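# Unscrew grinder's lugged ring and set it flat

## Task

Twist the lugged ring off the grinder's barrel and leave it lying flat on the bench. The grinder must still be upright, and no part of either robot may be in contact with the ring at the end.

## Robot and tools

Robot: two arms, left_arm and right_arm, each carrying a five-fingered hand. right_arm has a right hand; left_arm has its mirror image, a left hand. Base poses in the scene frame: left_arm (+0.055, +0.264, +0.027) m, quat_wxyz (+1.000, 0, 0, -0.007); right_arm (+0.050, -0.284, +0.048) m, quat_wxyz (+1.000, 0, 0, +0.013). A camera stand is fixed behind the arms.

Frames: the scene frame has its origin at table-top height, halfway between the nominal bases, with +z up, +x out over the table and left_arm on the +y side. Image left/right does not match these names. Each arm reports hand pose, velocities and Hand target in its own base frame. Fixed cameras and the table use the scene frame. Motion offsets use the Hand target's own axes. Hand point axes on the right hand: +z runs along straight fingers toward the tips; +x runs across the palm away from the thumb; +y points out of the palm face, which sits at y = -0.062 m. On the left hand +x points toward the thumb. Open fingertips reach about z = +0.112 m. A rigid mast sticks out at the wrist on the palm side (x +0.05 to +0.10, z -0.16 to -0.11, up to y = +0.06 m); it can collide.

Tool execute_actions(actions, cameras). actions is a list of actions. Each action is a table of 1 to 15 rows, one row per 1/30 s control step; if fewer than 15 rows, the last row repeats to fill 15 steps, so each action lasts 0.5 s. Each row is one flat list of 48 numbers, each in [-1, 1], covering both arms even if one stays still, in this order: left_arm dx, dy, dz, rx, ry, rz; 16 left hand slots; left_gripper current_limit, speed; then right_arm dx, dy, dz, rx, ry, rz; 16 right hand slots; right_gripper current_limit, speed.

Arm numbers are offsets, not poses: each one is measured from the arm's Hand target as it was when the action began, along that target's own axes. All rows within one action refer to that same starting target (they do not accumulate), but the next action starts from the new target, so sending the same offset again moves further. Scale: 1.0 equals 0.6 m for dx, dy, dz and 180 degrees for rx, ry, rz, which together form one rotation vector. All zeros re-requests the current target. Per step, the commanded orientation is clipped to 40 degrees from the measured one. The hand often stops short of the target (friction, weight, elbow sag, more when loaded); if so, send the leftover distance as a further offset, commanding a bit higher where sag matters. To release a push, command the target back past the hand's actual position.

Hand slots: write only four grasp numbers a, b, c, d (each -1 to +1) in the first four of the 16 places and exactly 0 in the other 12, otherwise the row is rejected. These are absolute hand settings: all zero opens the hand; a curls index and middle at their outer joints; b bends all three fingers at the knuckle; c brings the thumb across in front of the palm and the index toward it; d curls the ring finger. To keep a grip or leave a hand alone, resend its previous a, b, c, d. Fingers press only while their goal lies past the object's surface. For example (0, 0.75, 0.75, 0) puts index and middle tips near z = -0.035 m with the thumb opposite.

current_limit (absolute, persists): -1 maps to 0 mA, +1 to 550 mA, floor 11 mA; low values can leave fingers too weak and also slow them. speed (absolute, persists): finger set-points move at (speed + 1)/2 of 8.5 rad/s. Starting values are +0.4 and -0.6.

cameras: list of names (cam_high, cam_left_wrist, cam_right_wrist, each 896x504), ["all"], or []. If omitted or null, images appear only when actions is empty. An unknown name voids the call. An empty actions list also prints fields other calls may omit.

Results: per arm end_effector_position (m) and end_effector_quat_wxyz in its base frame (can be off by a few cm), Hand target (your last target after clipping), joint positions, velocities (may read "within noise" or be left out), and joint torques (include the arm's own weight, offset and noisy; numbers 3 and 4 wrap at ±28 N m). Per hand motor, in fixed motor order: hand_goal, hand_measured, hand_current_ma, hand_state (moving, goal, blocked, overload), plus hand_current_limit and hand_speed. Joint ranges (rad): waist ±2.880, shoulder 0 to 3.142, elbow 0 to 3.019, wrist pitch -1.693 to 1.571, wrist yaw ±1.571, wrist roll ±2.094.

Tool zoom_image(camera, region): camera is one of cam_high, cam_left_wrist, cam_right_wrist from the latest images; region is [x0, y0, x1, y1] in pixels from the top-left, no more than 504 wide or tall.

Tool finished_scene(scene): scene may be 1 or omitted; it ends the scene permanently, and the ring must then stay in place without the robot.

Cautions: nothing may fall or be left off the table. Avoid drops, releasing moving parts, slamming, and hard pushes against fixed or heavy items. Do not let the two hands or arms press or collide, or grip one hand's fingers with the other. A finger motor at 495 mA or more for 5 s shuts off for 10 s. Holding loads, stretching out or pushing at unreachable targets heats motors; a MOTOR HOT line warns near 85 °C, and at 100 °C that arm drops and is stopped for 30 s or more. During an arm stop hand commands are discarded. The simulation keeps running while you think, holding the last command, and loose objects may occasionally be nudged. Faster, smoother, lower-effort solutions are better.

Each tool is called after "Emit:" as name([rows], argument=value, ...), one row to a line, values as JSON.

## Session

Emit:
execute_actions(actions=[])

Scene clock: 0.00 s.
left_arm: end_effector_position=(+0.5045, -0.1829, +0.2218) hand_goal=(+0.754, +0.000, +0.576, +0.696, +0.754, +0.000, +0.576, +0.696, +0.754, +0.000, +0.576, +0.696, +0.714, +0.678, +0.226, +0.168) hand_measured=(+0.754, +0.000, +0.576, +0.696, +0.754, +0.000, +0.576, +0.696, +0.754, +0.000, +0.576, +0.696, +0.714, +0.678, +0.226, +0.168) hand_current_ma=(+0, +0, +0, +0, +0, +0, +0, +0, +0, +0, +0, +0, +0, +0, +0, +0) hand_state=(goal, goal, goal, goal, goal, goal, goal, goal, goal, goal, goal, goal, goal, goal, goal, goal) hand_current_limit=0.40 hand_speed=-0.60 end_effector_quat_wxyz=(+0.045, +0.956, +0.126, +0.261) | right_arm: end_effector_position=(+0.3001, -0.1541, +0.1326) hand_goal=(+0.754, +0.000, +0.576, +0.696, +0.754, +0.000, +0.576, +0.696, +0.754, +0.000, +0.576, +0.696, +0.714, +0.678, +0.226, +0.168) hand_measured=(+0.754, +0.000, +0.576, +0.696, +0.754, +0.000, +0.576, +0.696, +0.754, +0.000, +0.576, +0.696, +0.714, +0.678, +0.226, +0.168) hand_current_ma=(+0, +0, +0, +0, +0, +0, +0, +0, +0, +0, +0, +0, +0, +0, +0, +0) hand_state=(goal, goal, goal, goal, goal, goal, goal, goal, goal, goal, goal, goal, goal, goal, goal, goal) hand_current_limit=0.40 hand_speed=-0.60 end_effector_quat_wxyz=(-0.123, +0.103, +0.986, -0.044)
Joint positions: left_arm=[-0.266 1.304 1.032 -0.774 -0.115 1.074] | right_arm=[-0.625 1.415 1.075 -1.403 0.199 -1.97]
Joint velocities: within noise
Joint torques (N m): no reading
Heat: left arm: hottest elbow 31 °C; right arm: hottest shoulder 37 °C.
Hand target: left_arm +0.5116, -0.1848, +0.2324; +0.049, +0.953, +0.126, +0.270 | right_arm +0.3085, -0.1602, +0.1432; -0.109, +0.105, +0.987, -0.053

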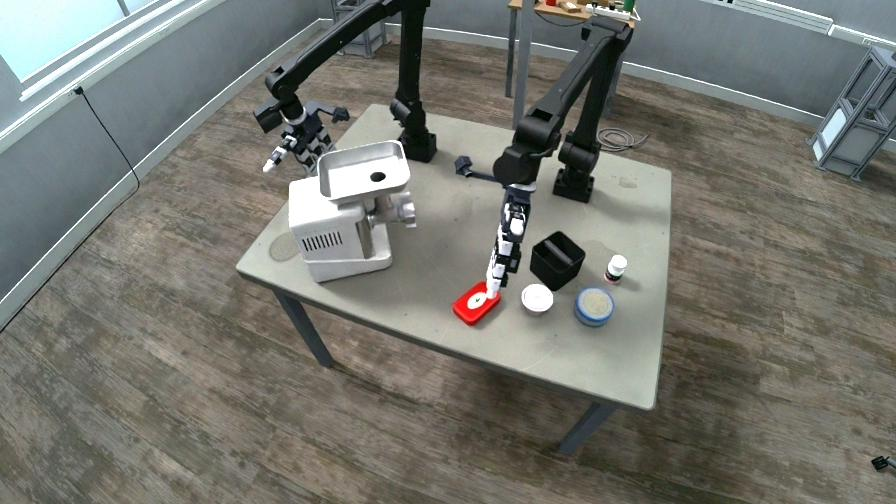

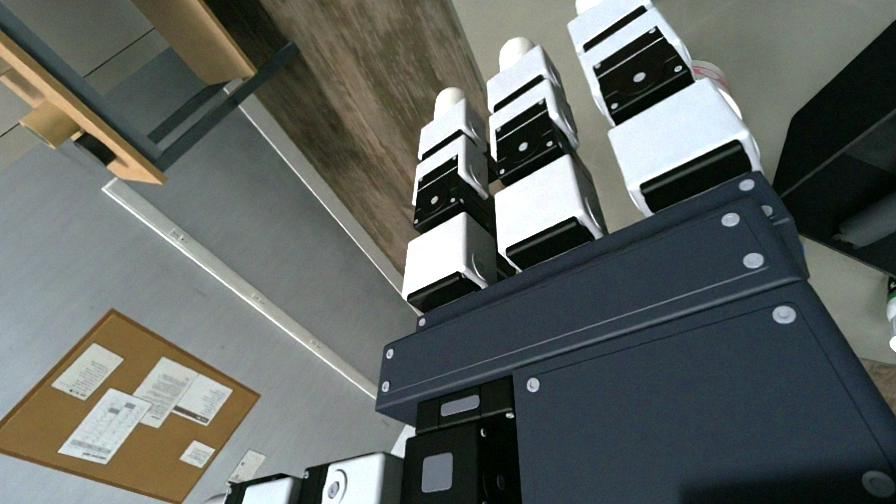

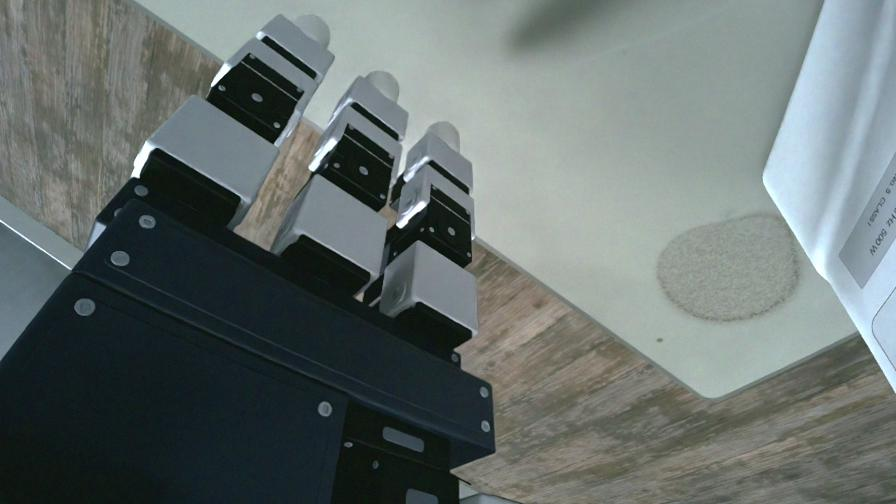

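Emit:
zoom_image(camera="cam_high", region=[260, 120, 460, 290])

Emit:
zoom_image(camera="cam_high", region=[360, 170, 440, 250])

Scaled by 2.520 from the camera's 896x504 image, which has a finer 1280x720 frame.

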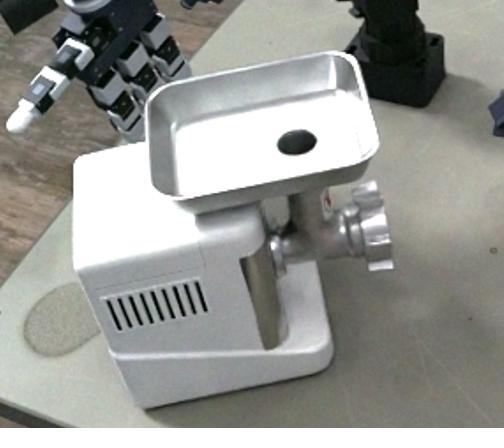

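Scaled by 6.300 from the camera's 896x504 image, which has a finer 1280x720 frame.

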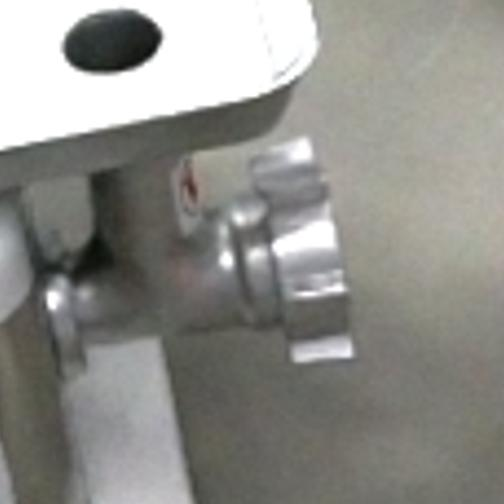

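Emit:
zoom_image(camera="cam_high", region=[440, 130, 640, 340])

Emit:
zoom_image(camera="cam_high", region=[230, 60, 470, 200])

Scaled by 2.400 from the camera's 896x504 image, which has a finer 1280x720 frame.

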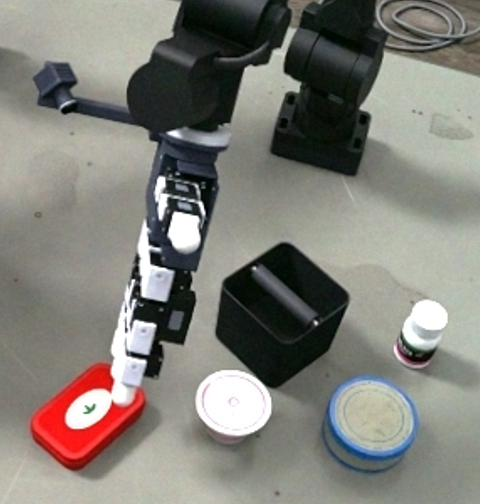

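Scaled by 2.100 from the camera's 896x504 image, which has a finer 1280x720 frame.

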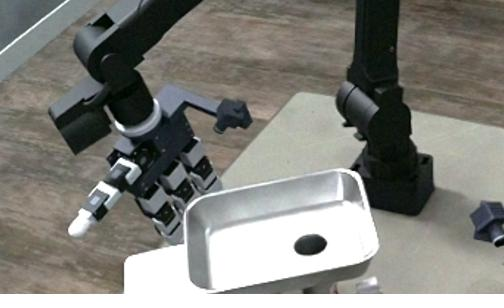

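Emit:
zoom_image(camera="cam_high", region=[385, 185, 430, 230])

Emit:
zoom_image(camera="cam_right_wrist", region=[600, 0, 896, 400])

Scaled by 11.200 from the camera's 896x504 image, which has a finer 1280x720 frame.

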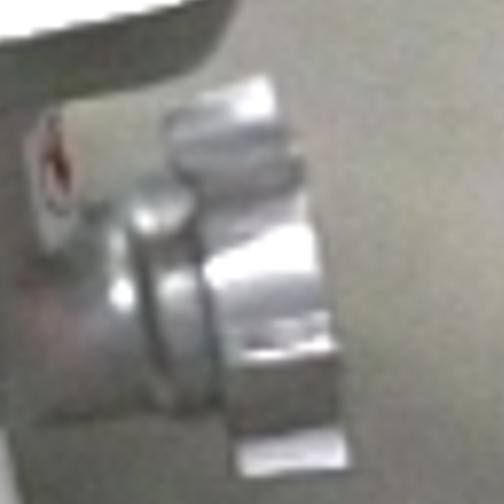

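Scaled by 1.260 from the camera's 896x504 image, which has a finer 1280x720 frame.

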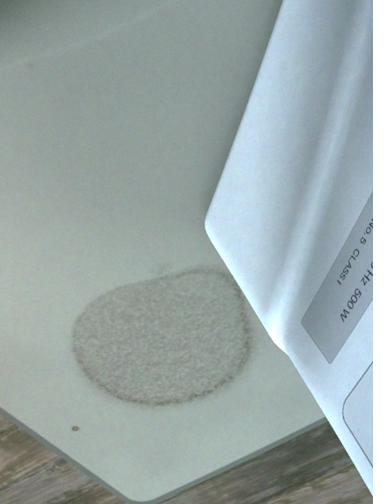

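Emit:
zoom_image(camera="cam_left_wrist", region=[380, 0, 760, 260])

Emit:
zoom_image(camera="cam_left_wrist", region=[200, 370, 896, 504])

Scaled by 1.326 from the camera's 896x504 image, which has a finer 1280x720 frame.

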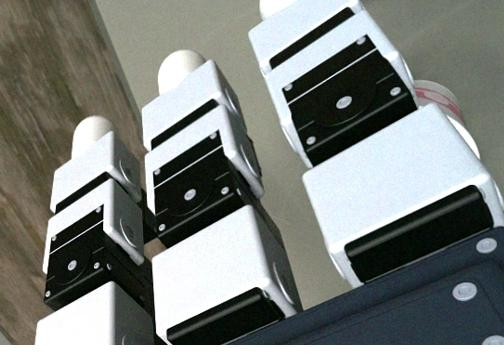

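Region (200, 370, 896, 504) is 696x134 pixels. A region can be at most 504 by 504 pixels.

Emit:
execute_actions([
  [[0,0,0,0.0294,0.0021,-0.0251, 0,0.1,0.75,0.5,0,0,0,0,0,0,0,0,0,0,0,0,0.4,-0.6, 0,0,0,0,0,0, 0,0,0,0,0,0,0,0,0,0,0,0,0,0,0,0,0.4,-0.6]],
  [[0,0,0,0.0294,0.0021,-0.0251, 0,0.1,0.75,0.5,0,0,0,0,0,0,0,0,0,0,0,0,0.4,-0.6, 0,0,0,0,0,0, 0,0,0,0,0,0,0,0,0,0,0,0,0,0,0,0,0.4,-0.6]],
  [[0,0,0,0.0294,0.0021,-0.0251, 0,0.1,0.75,0.5,0,0,0,0,0,0,0,0,0,0,0,0,0.4,-0.6, 0,0,0,0,0,0, 0,0,0,0,0,0,0,0,0,0,0,0,0,0,0,0,0.4,-0.6]],
  [[0,0,0,0.0294,0.0021,-0.0251, 0,0.1,0.75,0.5,0,0,0,0,0,0,0,0,0,0,0,0,0.4,-0.6, 0,0,0,0,0,0, 0,0,0,0,0,0,0,0,0,0,0,0,0,0,0,0,0.4,-0.6]],
], cameras=["cam_high","cam_left_wrist"])

Scene clock: 364.63 s.
left_arm: end_effector_position=(+0.4993, -0.1738, +0.2199) hand_goal=(+0.402, +0.000, +0.148, +0.720, +0.676, +0.000, +0.560, +0.926, +0.562, +0.000, -0.220, +0.170, -0.564, +0.680, +0.042, +0.078) hand_measured=(+0.408, +0.000, +0.154, +0.718, +0.676, +0.000, +0.562, +0.922, +0.568, +0.000, -0.212, +0.174, -0.566, +0.678, +0.040, +0.078) hand_current_ma=(+2, +0, +1, +0, +0, +0, +0, -1, +2, +0, +3, +1, +0, +0, -1, +0) hand_state=(goal, goal, goal, goal, goal, goal, goal, goal, goal, goal, goal, goal, goal, goal, goal, goal) hand_current_limit=0.40 hand_speed=-0.60 end_effector_quat_wxyz=(-0.093, +0.912, +0.320, +0.238) | right_arm: end_effector_position=(+0.3001, -0.1541, +0.1326) hand_goal=(+0.750, +0.000, +0.580, +0.700, +0.750, +0.000, +0.580, +0.700, +0.750, +0.000, +0.580, +0.700, +0.710, +0.680, +0.230, +0.170) hand_measured=(+0.750, +0.000, +0.578, +0.698, +0.750, +0.000, +0.576, +0.698, +0.750, +0.000, +0.578, +0.698, +0.712, +0.678, +0.224, +0.168) hand_current_ma=(+0, +0, -1, -1, +0, +0, -1, -1, +0, +0, -1, -1, +1, -1, -6, -1) hand_state=(goal, goal, goal, goal, goal, goal, goal, goal, goal, goal, goal, goal, goal, goal, goal, goal) hand_current_limit=0.40 hand_speed=-0.60 end_effector_quat_wxyz=(-0.123, +0.103, +0.986, -0.044)
Joint positions: left_arm=[-0.447 1.378 1.162 -1.13 -0.469 0.502] | right_arm=[-0.625 1.415 1.075 -1.403 0.199 -1.97]
Joint torques (N m): left_arm=[-0.38 -10.64 12.66 0.57 -0.55 -0.23] | right_arm=[0.03 -11.34 11.36 -0.2 0.11 0.03]
Heat: left arm: hottest elbow 39 °C; right arm: hottest shoulder 36 °C.
Hand target: left_arm +0.5117, -0.1848, +0.2326; -0.086, +0.911, +0.321, +0.244 | right_arm +0.3085, -0.1602, +0.1432; -0.109, +0.105, +0.987, -0.053
Off the commanded pose: left_arm 0.021 m, 1 deg | right_arm 0.015 m, 2 deg.
Images, in order (width x height): cam_high 896x504, cam_left_wrist 896x504.

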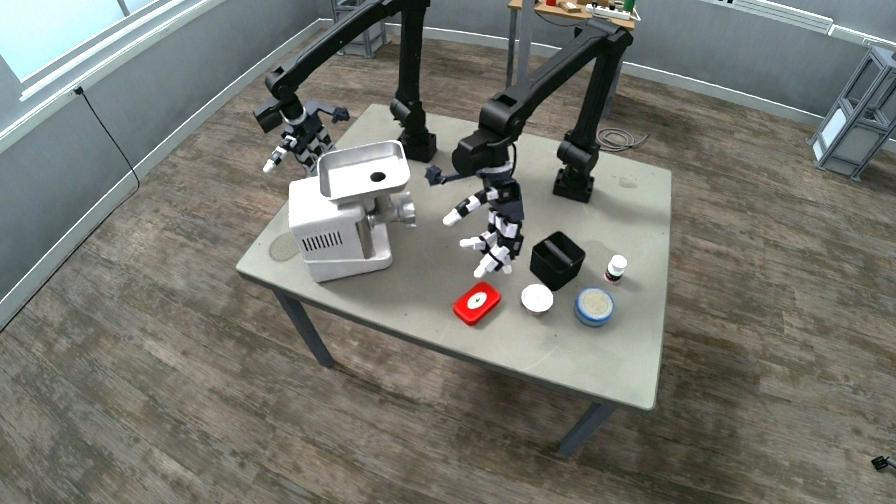

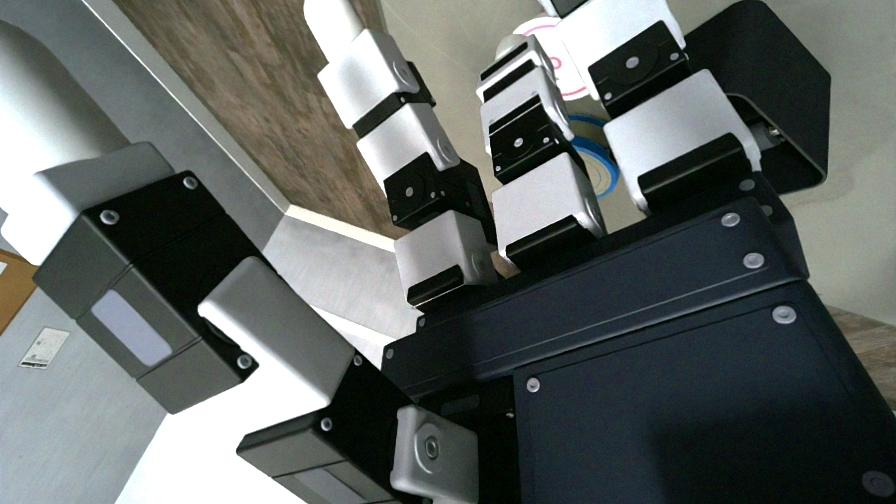

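Emit:
execute_actions([
  [[-0.04,-0.0100,-0.0049,0,0,0, 0,0.1,0.75,0.5,0,0,0,0,0,0,0,0,0,0,0,0,0.4,-0.6, 0,0,0,0,0,0, 0,0,0,0,0,0,0,0,0,0,0,0,0,0,0,0,0.4,-0.6]],
  [[-0.0662,-0.0166,-0.0081,0,0,0, 0,0.1,0.75,0.5,0,0,0,0,0,0,0,0,0,0,0,0,0.4,-0.6, 0,0,0,0,0,0, 0,0,0,0,0,0,0,0,0,0,0,0,0,0,0,0,0.4,-0.6]],
  [[-0.0662,-0.0166,-0.0081,0,0,0, 0,0.1,0.75,0.5,0,0,0,0,0,0,0,0,0,0,0,0,0.4,-0.6, 0,0,0,0,0,0, 0,0,0,0,0,0,0,0,0,0,0,0,0,0,0,0,0.4,-0.6]],
  [[-0.0662,-0.0166,-0.0081,0,0,0, 0,0.1,0.75,0.5,0,0,0,0,0,0,0,0,0,0,0,0,0.4,-0.6, 0,0,0,0,0,0, 0,0,0,0,0,0,0,0,0,0,0,0,0,0,0,0,0.4,-0.6]],
  [[-0.0662,-0.0166,-0.0081,0,0,0, 0,0.1,0.75,0.5,0,0,0,0,0,0,0,0,0,0,0,0,0.4,-0.6, 0,0,0,0,0,0, 0,0,0,0,0,0,0,0,0,0,0,0,0,0,0,0,0.4,-0.6]],
  [[-0.0662,-0.0166,-0.0081,0,0,0, 0,0.1,0.75,0.5,0,0,0,0,0,0,0,0,0,0,0,0,0.4,-0.6, 0,0,0,0,0,0, 0,0,0,0,0,0,0,0,0,0,0,0,0,0,0,0,0.4,-0.6]],
  [[-0.05,-0.0126,-0.006,0,0,0, 0,0.1,0.75,0.5,0,0,0,0,0,0,0,0,0,0,0,0,0.4,-0.6, 0,0,0,0,0,0, 0,0,0,0,0,0,0,0,0,0,0,0,0,0,0,0,0.4,-0.6]],
], cameras=["cam_high","cam_left_wrist"])

Emit:
zoom_image(camera="cam_high", region=[360, 140, 520, 260])

Scene clock: 379.57 s.
left_arm: end_effector_position=(+0.2937, -0.2827, +0.1400) hand_goal=(+0.402, +0.000, +0.148, +0.720, +0.676, +0.000, +0.560, +0.926, +0.562, +0.000, -0.220, +0.170, -0.564, +0.680, +0.042, +0.078) hand_measured=(+0.408, +0.000, +0.154, +0.718, +0.676, +0.000, +0.562, +0.922, +0.568, +0.000, -0.212, +0.174, -0.568, +0.678, +0.040, +0.078) hand_current_ma=(+2, +0, +1, +0, +0, +0, +0, -1, +2, +0, +3, +1, -1, +0, -1, +0) hand_state=(goal, goal, goal, goal, goal, goal, goal, goal, goal, goal, goal, goal, goal, goal, goal, goal) hand_current_limit=0.40 hand_speed=-0.60 end_effector_quat_wxyz=(-0.075, +0.910, +0.325, +0.246) | right_arm: end_effector_position=(+0.3001, -0.1541, +0.1326) hand_goal=(+0.750, +0.000, +0.580, +0.700, +0.750, +0.000, +0.580, +0.700, +0.750, +0.000, +0.580, +0.700, +0.710, +0.680, +0.230, +0.170) hand_measured=(+0.750, +0.000, +0.578, +0.698, +0.750, +0.000, +0.576, +0.698, +0.750, +0.000, +0.578, +0.698, +0.712, +0.678, +0.224, +0.168) hand_current_ma=(+0, +0, -1, -1, +0, +0, -1, -1, +0, +0, -1, -1, +1, -1, -6, -1) hand_state=(goal, goal, goal, goal, goal, goal, goal, goal, goal, goal, goal, goal, goal, goal, goal, goal) hand_current_limit=0.40 hand_speed=-0.60 end_effector_quat_wxyz=(-0.123, +0.103, +0.986, -0.044)
Joint positions: left_arm=[-1.063 1.287 0.849 -1.208 -0.516 -0.199] | right_arm=[-0.625 1.415 1.075 -1.403 0.199 -1.97]
Joint torques (N m): left_arm=[0.15 -8.18 7.58 -0.03 -0.6 -0.25] | right_arm=[0.21 -11.16 11.32 -0.21 0.12 0.04]
Heat: left arm: hottest elbow 39 °C; right arm: hottest shoulder 36 °C.
Hand target: left_arm +0.2896, -0.2824, +0.1328; -0.086, +0.911, +0.321, +0.244 | right_arm +0.3085, -0.1602, +0.1432; -0.109, +0.105, +0.987, -0.053
Off the commanded pose: left_arm 0.008 m, 1 deg | right_arm 0.015 m, 2 deg.
Images, in order (width x height): cam_high 896x504, cam_left_wrist 896x504.

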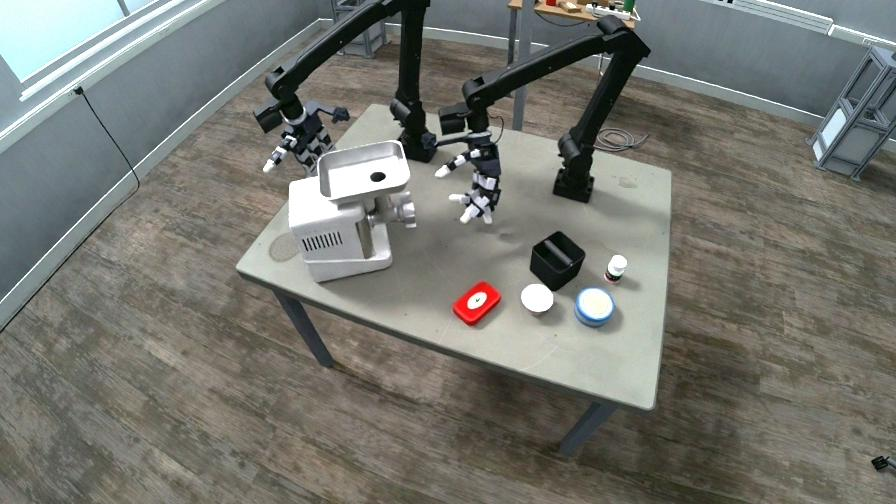

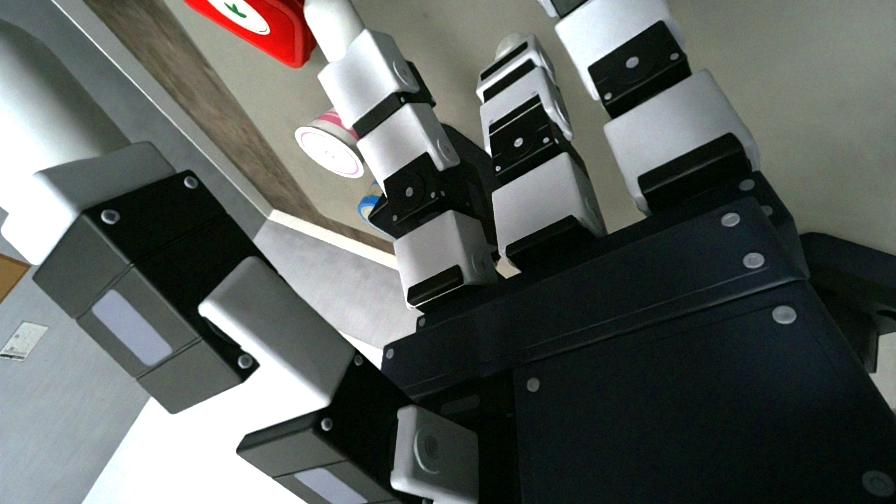

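Scaled by 3.150 from the camera's 896x504 image, which has a finer 1280x720 frame.

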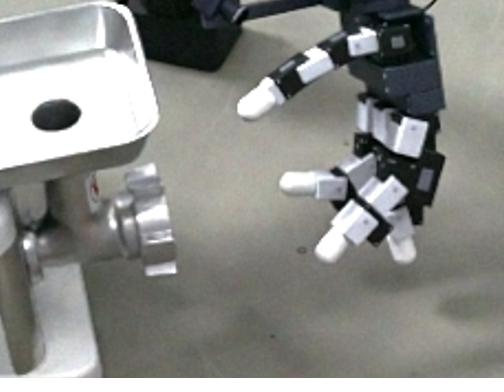

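Emit:
zoom_image(camera="cam_high", region=[340, 190, 430, 280])

Emit:
zoom_image(camera="cam_high", region=[280, 130, 430, 290])

Scaled by 5.600 from the camera's 896x504 image, which has a finer 1280x720 frame.

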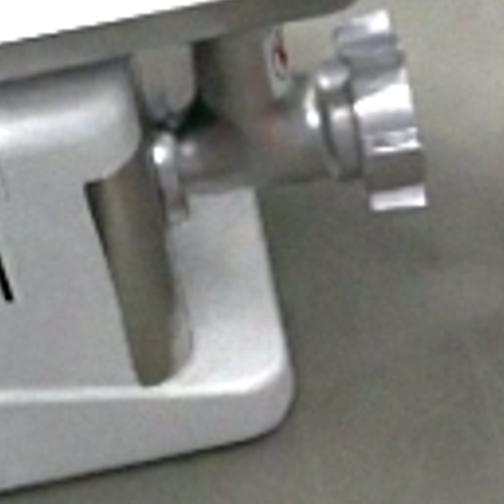

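Scaled by 3.150 from the camera's 896x504 image, which has a finer 1280x720 frame.

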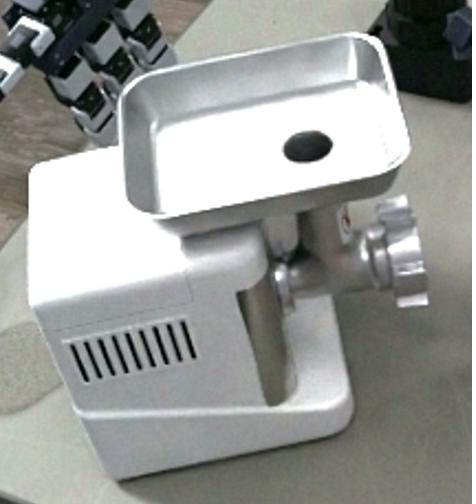

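Emit:
execute_actions([
  [[-0.0268,-0.0016,0.019,-0.004,0.0486,0.007, 0,0.1,0.75,0.5,0,0,0,0,0,0,0,0,0,0,0,0,0.4,-0.6, 0,0,0,0,0,0, 0,0,0,0,0,0,0,0,0,0,0,0,0,0,0,0,0.4,-0.6]],
  [[-0.0268,-0.0016,0.019,0,0.0486,0, 0,0.1,0.75,0.5,0,0,0,0,0,0,0,0,0,0,0,0,0.4,-0.6, 0,0,0,0,0,0, 0,0,0,0,0,0,0,0,0,0,0,0,0,0,0,0,0.4,-0.6]],
  [[0,0,0,0,0.0486,0, 0,0.1,0.75,0.5,0,0,0,0,0,0,0,0,0,0,0,0,0.4,-0.6, 0,0,0,0,0,0, 0,0,0,0,0,0,0,0,0,0,0,0,0,0,0,0,0.4,-0.6]],
  [[0,0,0,0,0.0486,0, 0,0.1,0.75,0.5,0,0,0,0,0,0,0,0,0,0,0,0,0.4,-0.6, 0,0,0,0,0,0, 0,0,0,0,0,0,0,0,0,0,0,0,0,0,0,0,0.4,-0.6]],
], cameras=["cam_high","cam_left_wrist"])

Emit:
zoom_image(camera="cam_high", region=[360, 130, 520, 250])

Scene clock: 511.03 s.
left_arm: end_effector_position=(+0.2783, -0.2767, +0.0954) hand_goal=(+0.402, +0.000, +0.148, +0.720, +0.676, +0.000, +0.560, +0.926, +0.562, +0.000, -0.220, +0.170, -0.564, +0.680, +0.042, +0.078) hand_measured=(+0.406, -0.002, +0.152, +0.718, +0.676, -0.002, +0.562, +0.922, +0.566, +0.000, -0.214, +0.172, -0.570, +0.678, +0.040, +0.078) hand_current_ma=(+1, +0, +1, +0, +0, +0, +0, -1, +1, +0, +2, +1, -2, +0, -1, +0) hand_state=(goal, goal, goal, goal, goal, goal, goal, goal, goal, goal, goal, goal, goal, goal, goal, goal) hand_current_limit=0.40 hand_speed=-0.60 end_effector_quat_wxyz=(-0.176, +0.799, +0.273, +0.506) | right_arm: end_effector_position=(+0.3001, -0.1541, +0.1326) hand_goal=(+0.750, +0.000, +0.580, +0.700, +0.750, +0.000, +0.580, +0.700, +0.750, +0.000, +0.580, +0.700, +0.710, +0.680, +0.230, +0.170) hand_measured=(+0.750, +0.000, +0.578, +0.698, +0.750, +0.000, +0.576, +0.698, +0.750, +0.000, +0.578, +0.698, +0.712, +0.678, +0.224, +0.168) hand_current_ma=(+0, +0, -1, -1, +0, +0, -1, -1, +0, +0, -1, -1, +1, -1, -6, -1) hand_state=(goal, goal, goal, goal, goal, goal, goal, goal, goal, goal, goal, goal, goal, goal, goal, goal) hand_current_limit=0.40 hand_speed=-0.60 end_effector_quat_wxyz=(-0.123, +0.103, +0.986, -0.044)
Joint positions: left_arm=[-1.275 1.668 0.794 -1.35 -1.004 -0.731] | right_arm=[-0.625 1.415 1.075 -1.403 0.199 -1.97]
Joint torques (N m): left_arm=[-0.15 -9.82 6.8 -0.94 -0.98 -0.33] | right_arm=[0.32 -11.46 11.26 -0.21 0.13 0.04]
Heat: left arm: hottest elbow 35 °C; right arm: hottest shoulder 35 °C.
Hand target: left_arm +0.2776, -0.2893, +0.0959; -0.173, +0.799, +0.270, +0.509 | right_arm +0.3085, -0.1602, +0.1432; -0.109, +0.105, +0.987, -0.053
Off the commanded pose: left_arm 0.013 m, 1 deg | right_arm 0.015 m, 2 deg.
Images, in order (width x height): cam_high 896x504, cam_left_wrist 896x504.

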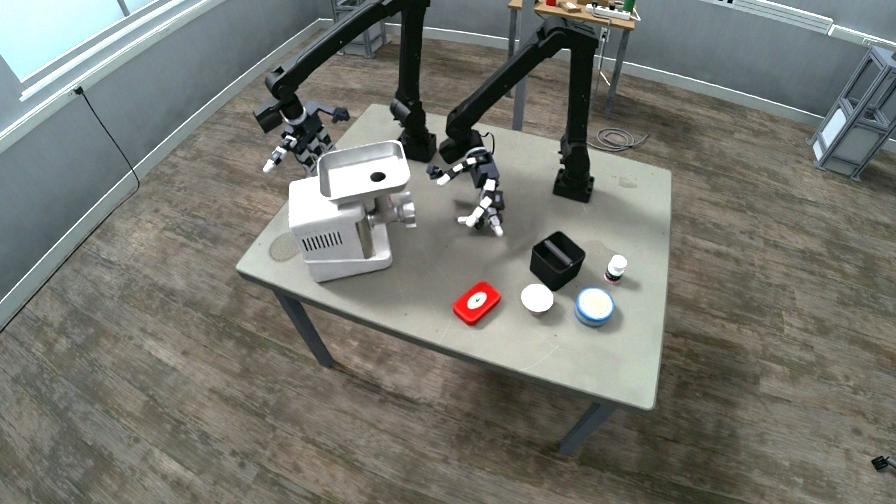

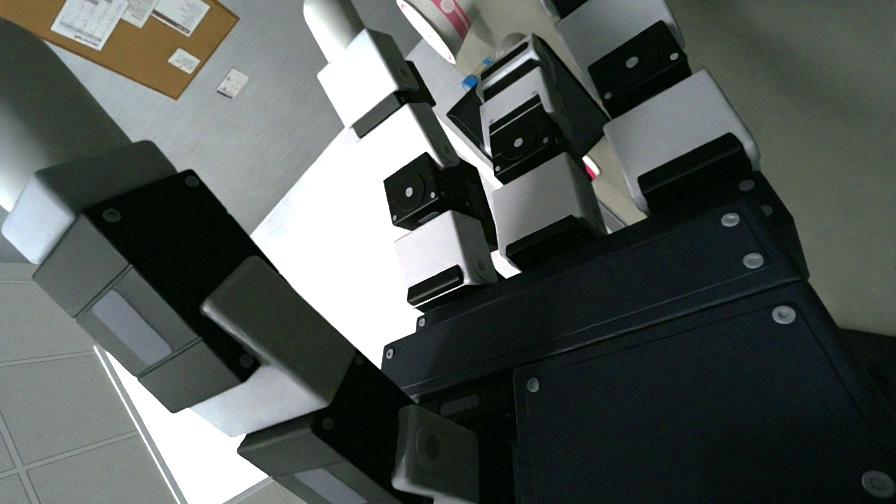

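Scaled by 3.150 from the camera's 896x504 image, which has a finer 1280x720 frame.

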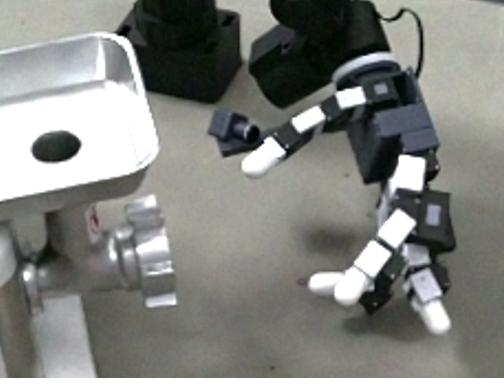

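Emit:
execute_actions([
  [[-0.003,0.04,-0.01,0,0,0, 0,0.1,0.75,0.5,0,0,0,0,0,0,0,0,0,0,0,0,0.4,-0.6, 0,0,0,0,0,0, 0,0,0,0,0,0,0,0,0,0,0,0,0,0,0,0,0.4,-0.6]],
  [[0,0.05,0,0,0,0, 0,0.1,0.75,0.5,0,0,0,0,0,0,0,0,0,0,0,0,0.4,-0.6, 0,0,0,0,0,0, 0,0,0,0,0,0,0,0,0,0,0,0,0,0,0,0,0.4,-0.6]],
  [[0,0.03,0,0,0,0, 0,0.1,0.75,0.5,0,0,0,0,0,0,0,0,0,0,0,0,0.4,-0.6, 0,0,0,0,0,0, 0,0,0,0,0,0,0,0,0,0,0,0,0,0,0,0,0.4,-0.6]],
], cameras=["cam_high","cam_left_wrist"])

Emit:
zoom_image(camera="cam_high", region=[370, 150, 490, 250])

Scene clock: 520.17 s.
left_arm: end_effector_position=(+0.3083, -0.3436, +0.0999) hand_goal=(+0.402, +0.000, +0.148, +0.720, +0.676, +0.000, +0.560, +0.926, +0.562, +0.000, -0.220, +0.170, -0.564, +0.680, +0.042, +0.078) hand_measured=(+0.406, -0.002, +0.152, +0.718, +0.676, -0.002, +0.562, +0.922, +0.566, +0.000, -0.214, +0.172, -0.570, +0.678, +0.040, +0.078) hand_current_ma=(+1, +0, +1, +0, +0, +0, +0, -1, +1, +0, +1, +0, -2, +0, -1, +0) hand_state=(goal, goal, goal, goal, goal, goal, goal, goal, goal, goal, goal, goal, goal, goal, goal, goal) hand_current_limit=0.40 hand_speed=-0.60 end_effector_quat_wxyz=(-0.167, +0.800, +0.269, +0.510) | right_arm: end_effector_position=(+0.3001, -0.1541, +0.1326) hand_goal=(+0.750, +0.000, +0.580, +0.700, +0.750, +0.000, +0.580, +0.700, +0.750, +0.000, +0.580, +0.700, +0.710, +0.680, +0.230, +0.170) hand_measured=(+0.750, +0.000, +0.578, +0.698, +0.750, +0.000, +0.576, +0.698, +0.750, +0.000, +0.578, +0.698, +0.712, +0.678, +0.224, +0.168) hand_current_ma=(+0, +0, -1, -1, +0, +0, -1, -1, +0, +0, -1, -1, +1, -1, -6, -1) hand_state=(goal, goal, goal, goal, goal, goal, goal, goal, goal, goal, goal, goal, goal, goal, goal, goal) hand_current_limit=0.40 hand_speed=-0.60 end_effector_quat_wxyz=(-0.123, +0.103, +0.986, -0.044)
Joint positions: left_arm=[-1.252 1.787 0.992 -1.371 -1.034 -0.675] | right_arm=[-0.625 1.415 1.075 -1.403 0.199 -1.97]
Joint torques (N m): left_arm=[2.43 -11.99 7.64 -0.53 -1.02 -0.14] | right_arm=[-0.03 -11.52 11.37 -0.17 0.13 0.04]
Heat: left arm: hottest elbow 35 °C; right arm: hottest shoulder 35 °C.
Hand target: left_arm +0.3165, -0.3502, +0.0965; -0.174, +0.799, +0.270, +0.509 | right_arm +0.3085, -0.1602, +0.1432; -0.109, +0.105, +0.987, -0.053
Off the commanded pose: left_arm 0.011 m, 1 deg | right_arm 0.015 m, 2 deg.
Images, in order (width x height): cam_high 896x504, cam_left_wrist 896x504.

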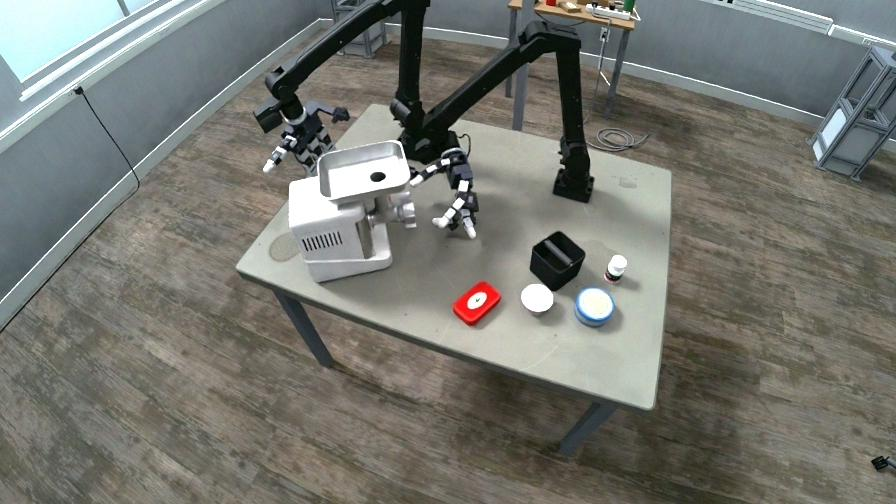

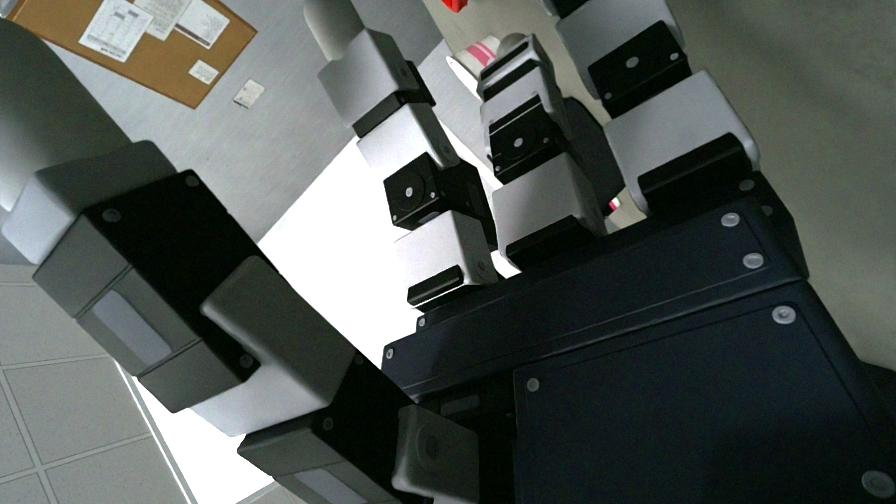

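Scaled by 4.200 from the camera's 896x504 image, which has a finer 1280x720 frame.

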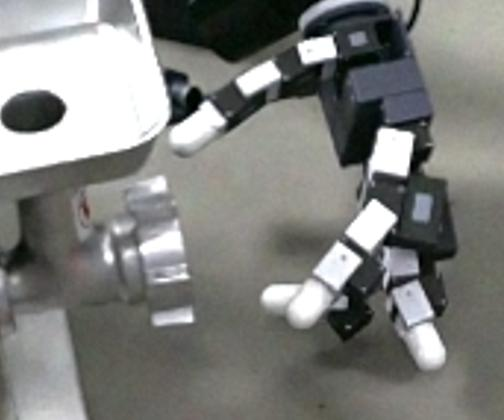

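Emit:
execute_actions([
  [[0,0.03,0.004,0,0,0, 0,0.1,0.75,0.5,0,0,0,0,0,0,0,0,0,0,0,0,0.4,-0.6, 0,0,0,0,0,0, 0,0,0,0,0,0,0,0,0,0,0,0,0,0,0,0,0.4,-0.6]],
  [[0,0.03,0.005,0,0,0, 0,0.1,0.75,0.5,0,0,0,0,0,0,0,0,0,0,0,0,0.4,-0.6, 0,0,0,0,0,0, 0,0,0,0,0,0,0,0,0,0,0,0,0,0,0,0,0.4,-0.6]],
], cameras=["cam_high","cam_left_wrist"])

Emit:
zoom_image(camera="cam_high", region=[370, 150, 470, 240])

Scene clock: 528.83 s.
left_arm: end_effector_position=(+0.3326, -0.3674, +0.0982) hand_goal=(+0.402, +0.000, +0.148, +0.720, +0.676, +0.000, +0.560, +0.926, +0.562, +0.000, -0.220, +0.170, -0.564, +0.680, +0.042, +0.078) hand_measured=(+0.406, -0.002, +0.152, +0.718, +0.676, -0.002, +0.562, +0.922, +0.566, +0.000, -0.214, +0.172, -0.570, +0.678, +0.040, +0.078) hand_current_ma=(+1, +0, +1, +0, +0, +0, +0, -1, +1, +0, +1, +0, -2, +0, -1, +0) hand_state=(goal, goal, goal, goal, goal, goal, goal, goal, goal, goal, goal, goal, goal, goal, goal, goal) hand_current_limit=0.40 hand_speed=-0.60 end_effector_quat_wxyz=(-0.175, +0.800, +0.264, +0.510) | right_arm: end_effector_position=(+0.3001, -0.1541, +0.1326) hand_goal=(+0.750, +0.000, +0.580, +0.700, +0.750, +0.000, +0.580, +0.700, +0.750, +0.000, +0.580, +0.700, +0.710, +0.680, +0.230, +0.170) hand_measured=(+0.750, +0.000, +0.578, +0.698, +0.750, +0.000, +0.576, +0.698, +0.750, +0.000, +0.578, +0.698, +0.712, +0.678, +0.224, +0.168) hand_current_ma=(+0, +0, -1, -1, +0, +0, -1, -1, +0, +0, -1, -1, +1, -1, -6, -1) hand_state=(goal, goal, goal, goal, goal, goal, goal, goal, goal, goal, goal, goal, goal, goal, goal, goal) hand_current_limit=0.40 hand_speed=-0.60 end_effector_quat_wxyz=(-0.123, +0.103, +0.986, -0.044)
Joint positions: left_arm=[-1.215 1.844 1.084 -1.371 -1.054 -0.615] | right_arm=[-0.625 1.415 1.075 -1.403 0.199 -1.97]
Joint torques (N m): left_arm=[2.26 -13.33 7.92 0.06 -1.07 -0.09] | right_arm=[0.03 -11.52 11.33 -0.24 0.12 0.02]
Heat: left arm: hottest elbow 35 °C; right arm: hottest shoulder 35 °C.
Hand target: left_arm +0.3422, -0.3758, +0.0941; -0.174, +0.799, +0.270, +0.509 | right_arm +0.3085, -0.1602, +0.1432; -0.109, +0.105, +0.987, -0.053
Off the commanded pose: left_arm 0.013 m, 1 deg | right_arm 0.015 m, 2 deg.
Images, in order (width x height): cam_high 896x504, cam_left_wrist 896x504.

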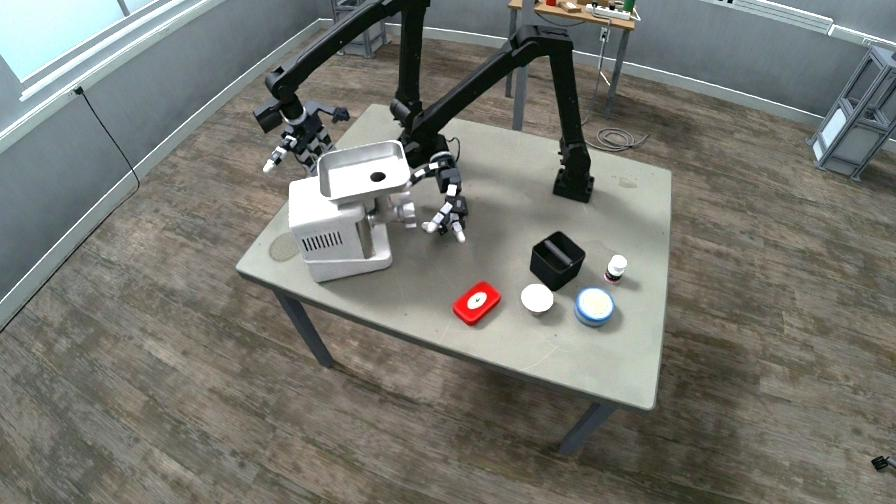

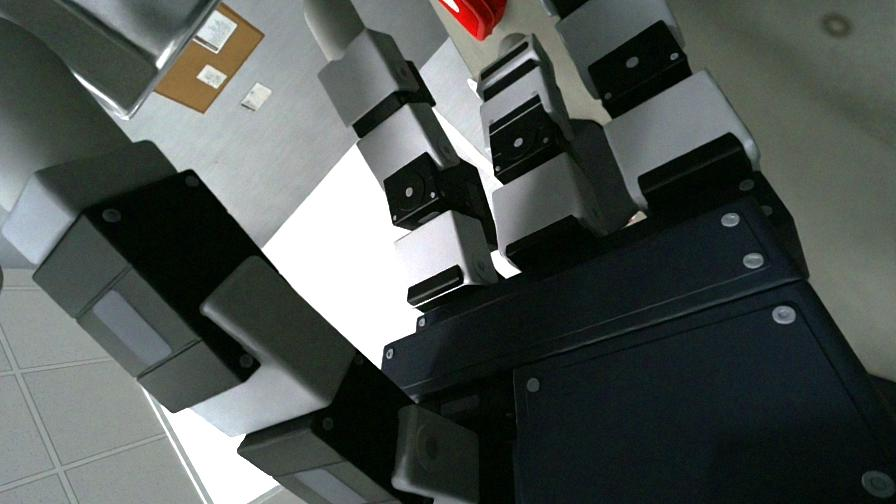

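Scaled by 5.040 from the camera's 896x504 image, which has a finer 1280x720 frame.

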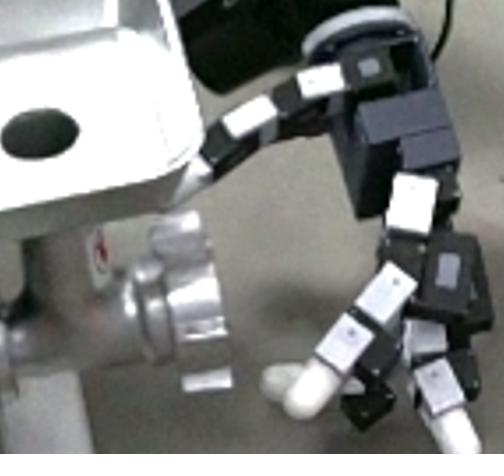

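Emit:
execute_actions([
  [[0,0.021,0,0,0,0, 0,0.1,0.75,0.5,0,0,0,0,0,0,0,0,0,0,0,0,0.4,-0.6, 0,0,0,0,0,0, 0,0,0,0,0,0,0,0,0,0,0,0,0,0,0,0,0.4,-0.6]],
  [[0,0.021,0.001,0,0,0, 0,0.1,0.75,0.5,0,0,0,0,0,0,0,0,0,0,0,0,0.4,-0.6, 0,0,0,0,0,0, 0,0,0,0,0,0,0,0,0,0,0,0,0,0,0,0,0.4,-0.6]],
], cameras=["cam_high","cam_left_wrist"])

Emit:
zoom_image(camera="cam_high", region=[370, 150, 470, 240])

Scene clock: 538.83 s.
left_arm: end_effector_position=(+0.3477, -0.3880, +0.0984) hand_goal=(+0.402, +0.000, +0.148, +0.720, +0.676, +0.000, +0.560, +0.926, +0.562, +0.000, -0.220, +0.170, -0.564, +0.680, +0.042, +0.078) hand_measured=(+0.406, -0.002, +0.152, +0.718, +0.676, -0.002, +0.562, +0.922, +0.566, +0.000, -0.214, +0.172, -0.570, +0.678, +0.040, +0.078) hand_current_ma=(+1, +0, +1, +0, +0, +0, +0, -1, +1, +0, +1, +0, -2, +0, -1, +0) hand_state=(goal, goal, goal, goal, goal, goal, goal, goal, goal, goal, goal, goal, goal, goal, goal, goal) hand_current_limit=0.40 hand_speed=-0.60 end_effector_quat_wxyz=(-0.172, +0.800, +0.266, +0.510) | right_arm: end_effector_position=(+0.3001, -0.1541, +0.1326) hand_goal=(+0.750, +0.000, +0.580, +0.700, +0.750, +0.000, +0.580, +0.700, +0.750, +0.000, +0.580, +0.700, +0.710, +0.680, +0.230, +0.170) hand_measured=(+0.750, +0.000, +0.578, +0.698, +0.750, +0.000, +0.576, +0.698, +0.750, +0.000, +0.578, +0.698, +0.712, +0.678, +0.224, +0.168) hand_current_ma=(+0, +0, -1, -1, +0, +0, -1, -1, +0, +0, -1, -1, +1, -1, -6, -1) hand_state=(goal, goal, goal, goal, goal, goal, goal, goal, goal, goal, goal, goal, goal, goal, goal, goal) hand_current_limit=0.40 hand_speed=-0.60 end_effector_quat_wxyz=(-0.123, +0.103, +0.986, -0.044)
Joint positions: left_arm=[-1.199 1.886 1.156 -1.371 -1.062 -0.586] | right_arm=[-0.625 1.415 1.075 -1.403 0.199 -1.97]
Joint torques (N m): left_arm=[2.08 -14.45 8.32 -0.06 -1.04 -0.2] | right_arm=[0.21 -11.58 11.29 -0.13 0.11 0.03]
Heat: left arm: hottest elbow 35 °C; right arm: hottest shoulder 35 °C.
Hand target: left_arm +0.3581, -0.3955, +0.0939; -0.174, +0.799, +0.270, +0.509 | right_arm +0.3085, -0.1602, +0.1432; -0.109, +0.105, +0.987, -0.053
Off the commanded pose: left_arm 0.014 m, 1 deg | right_arm 0.015 m, 2 deg.
Images, in order (width x height): cam_high 896x504, cam_left_wrist 896x504.

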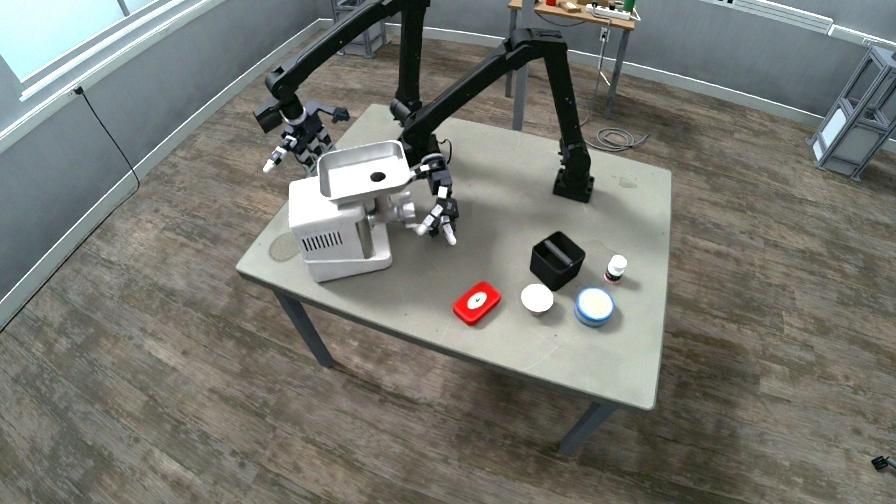

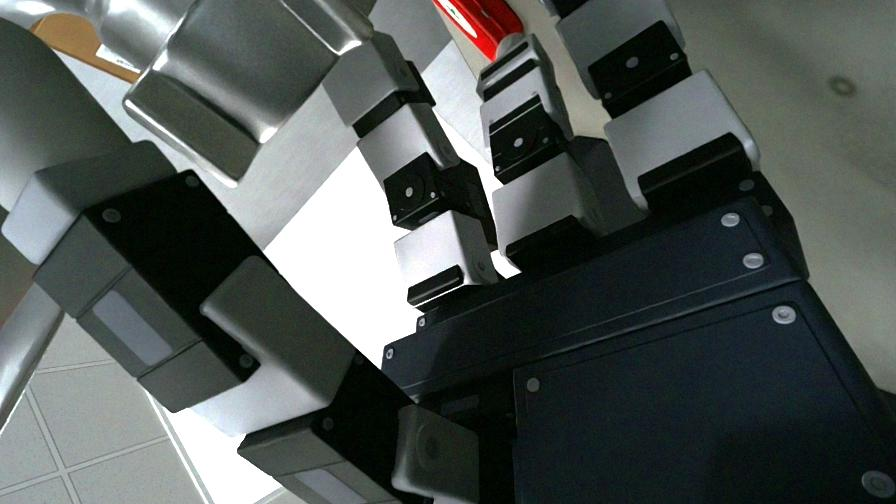

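Scaled by 5.040 from the camera's 896x504 image, which has a finer 1280x720 frame.

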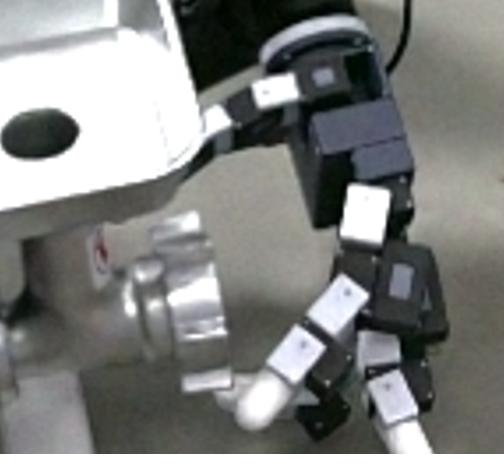

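Emit:
zoom_image(camera="cam_left_wrist", region=[0, 0, 500, 300])

Scaled by 1.008 from the camera's 896x504 image, which has a finer 1280x720 frame.

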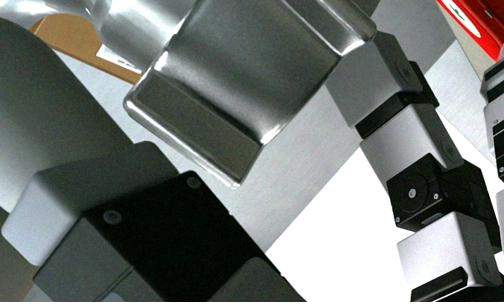

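Emit:
execute_actions([
  [[0,0,0,0,0,0, 0.1,0.25,0.75,0.5,0,0,0,0,0,0,0,0,0,0,0,0,0.4,-0.7, 0,0,0,0,0,0, 0,0,0,0,0,0,0,0,0,0,0,0,0,0,0,0,0.4,-0.6]],
  [[0,0,0.006,0,0,0, 0.15,0.35,0.75,0.5,0,0,0,0,0,0,0,0,0,0,0,0,0.4,-0.7, 0,0,0,0,0,0, 0,0,0,0,0,0,0,0,0,0,0,0,0,0,0,0,0.4,-0.6]],
], cameras=["cam_high","cam_left_wrist"])

Emit:
zoom_image(camera="cam_high", region=[370, 150, 470, 240])

Emit:
zoom_image(camera="cam_left_wrist", region=[0, 0, 500, 300])

Scene clock: 551.87 s.
left_arm: end_effector_position=(+0.3564, -0.3796, +0.0954) hand_goal=(+0.080, +0.000, +0.088, +0.628, +0.200, +0.000, +0.270, +0.708, +0.202, +0.000, -0.220, +0.206, -0.550, +0.680, +0.042, +0.106) hand_measured=(+0.184, -0.004, +0.116, +0.646, +0.208, -0.002, +0.274, +0.712, +0.210, +0.000, -0.214, +0.204, -0.568, +0.678, +0.042, +0.106) hand_current_ma=(+252, -1, +24, +12, +3, +0, +1, +1, +3, +0, +1, +0, -12, +0, +0, +0) hand_state=(blocked, goal, blocked, goal, goal, goal, goal, goal, goal, goal, goal, goal, goal, goal, goal, goal) hand_current_limit=0.40 hand_speed=-0.70 end_effector_quat_wxyz=(-0.180, +0.798, +0.274, +0.506) | right_arm: end_effector_position=(+0.3001, -0.1541, +0.1326) hand_goal=(+0.750, +0.000, +0.580, +0.700, +0.750, +0.000, +0.580, +0.700, +0.750, +0.000, +0.580, +0.700, +0.710, +0.680, +0.230, +0.170) hand_measured=(+0.750, +0.000, +0.578, +0.698, +0.750, +0.000, +0.576, +0.698, +0.750, +0.000, +0.578, +0.698, +0.712, +0.678, +0.224, +0.168) hand_current_ma=(+0, +0, -1, -1, +0, +0, -1, -1, +0, +0, -1, -1, +1, -1, -6, -1) hand_state=(goal, goal, goal, goal, goal, goal, goal, goal, goal, goal, goal, goal, goal, goal, goal, goal) hand_current_limit=0.40 hand_speed=-0.60 end_effector_quat_wxyz=(-0.123, +0.103, +0.986, -0.044)
Joint positions: left_arm=[-1.176 1.891 1.156 -1.369 -1.059 -0.584] | right_arm=[-0.625 1.415 1.075 -1.403 0.199 -1.97]
Joint torques (N m): left_arm=[0.56 -14.86 7.92 0.39 -1.32 -0.15] | right_arm=[0.09 -11.4 11.37 -0.16 0.12 0.04]
Heat: left arm: hottest elbow 35 °C; right arm: hottest shoulder 35 °C.
Hand target: left_arm +0.3607, -0.3935, +0.0924; -0.174, +0.799, +0.270, +0.509 | right_arm +0.3085, -0.1602, +0.1432; -0.109, +0.105, +0.987, -0.053
Off the commanded pose: left_arm 0.015 m, 1 deg | right_arm 0.015 m, 2 deg.
Images, in order (width x height): cam_high 896x504, cam_left_wrist 896x504.

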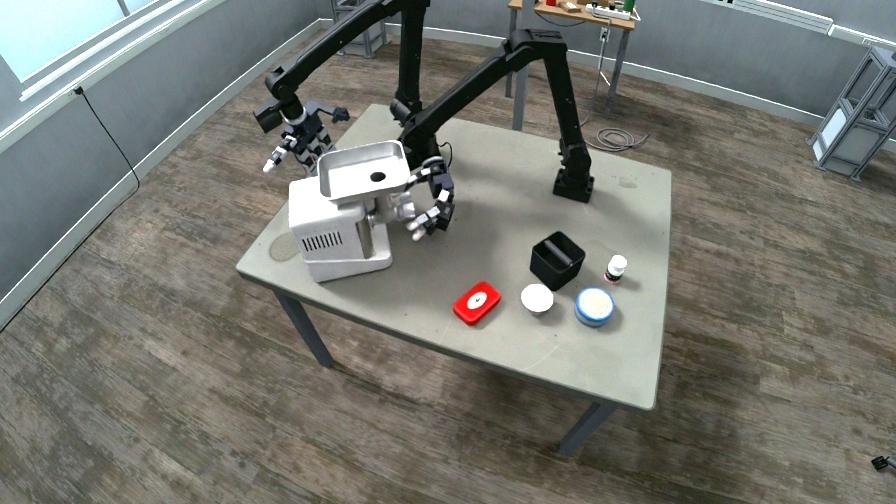

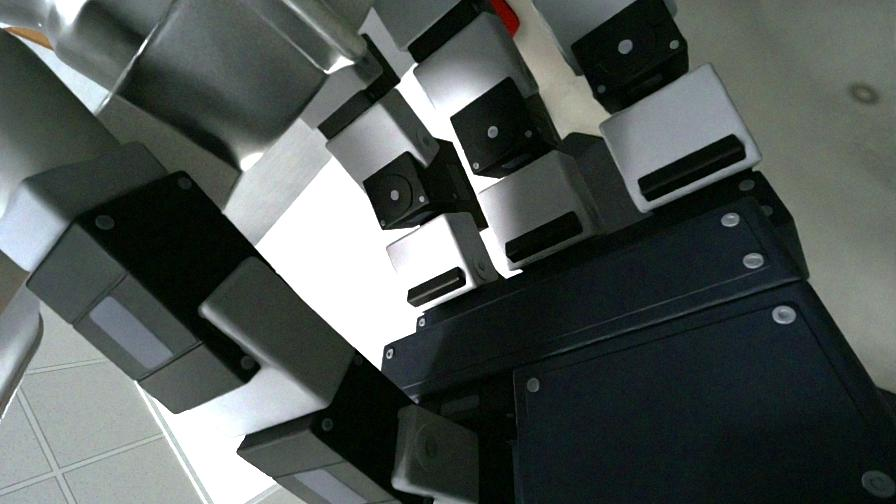

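Scaled by 5.040 from the camera's 896x504 image, which has a finer 1280x720 frame.

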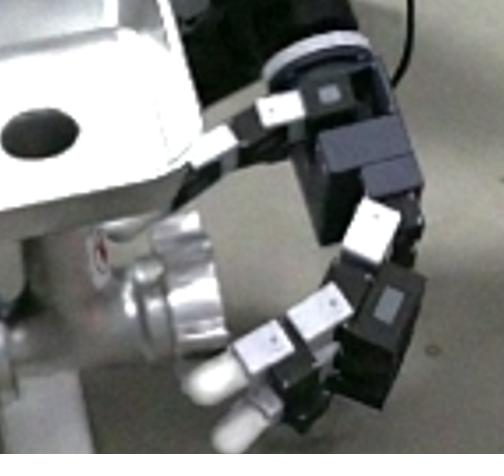

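Scaled by 1.008 from the camera's 896x504 image, which has a finer 1280x720 frame.

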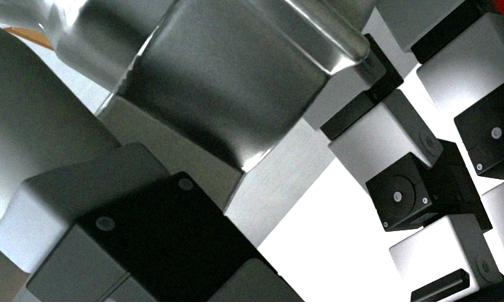

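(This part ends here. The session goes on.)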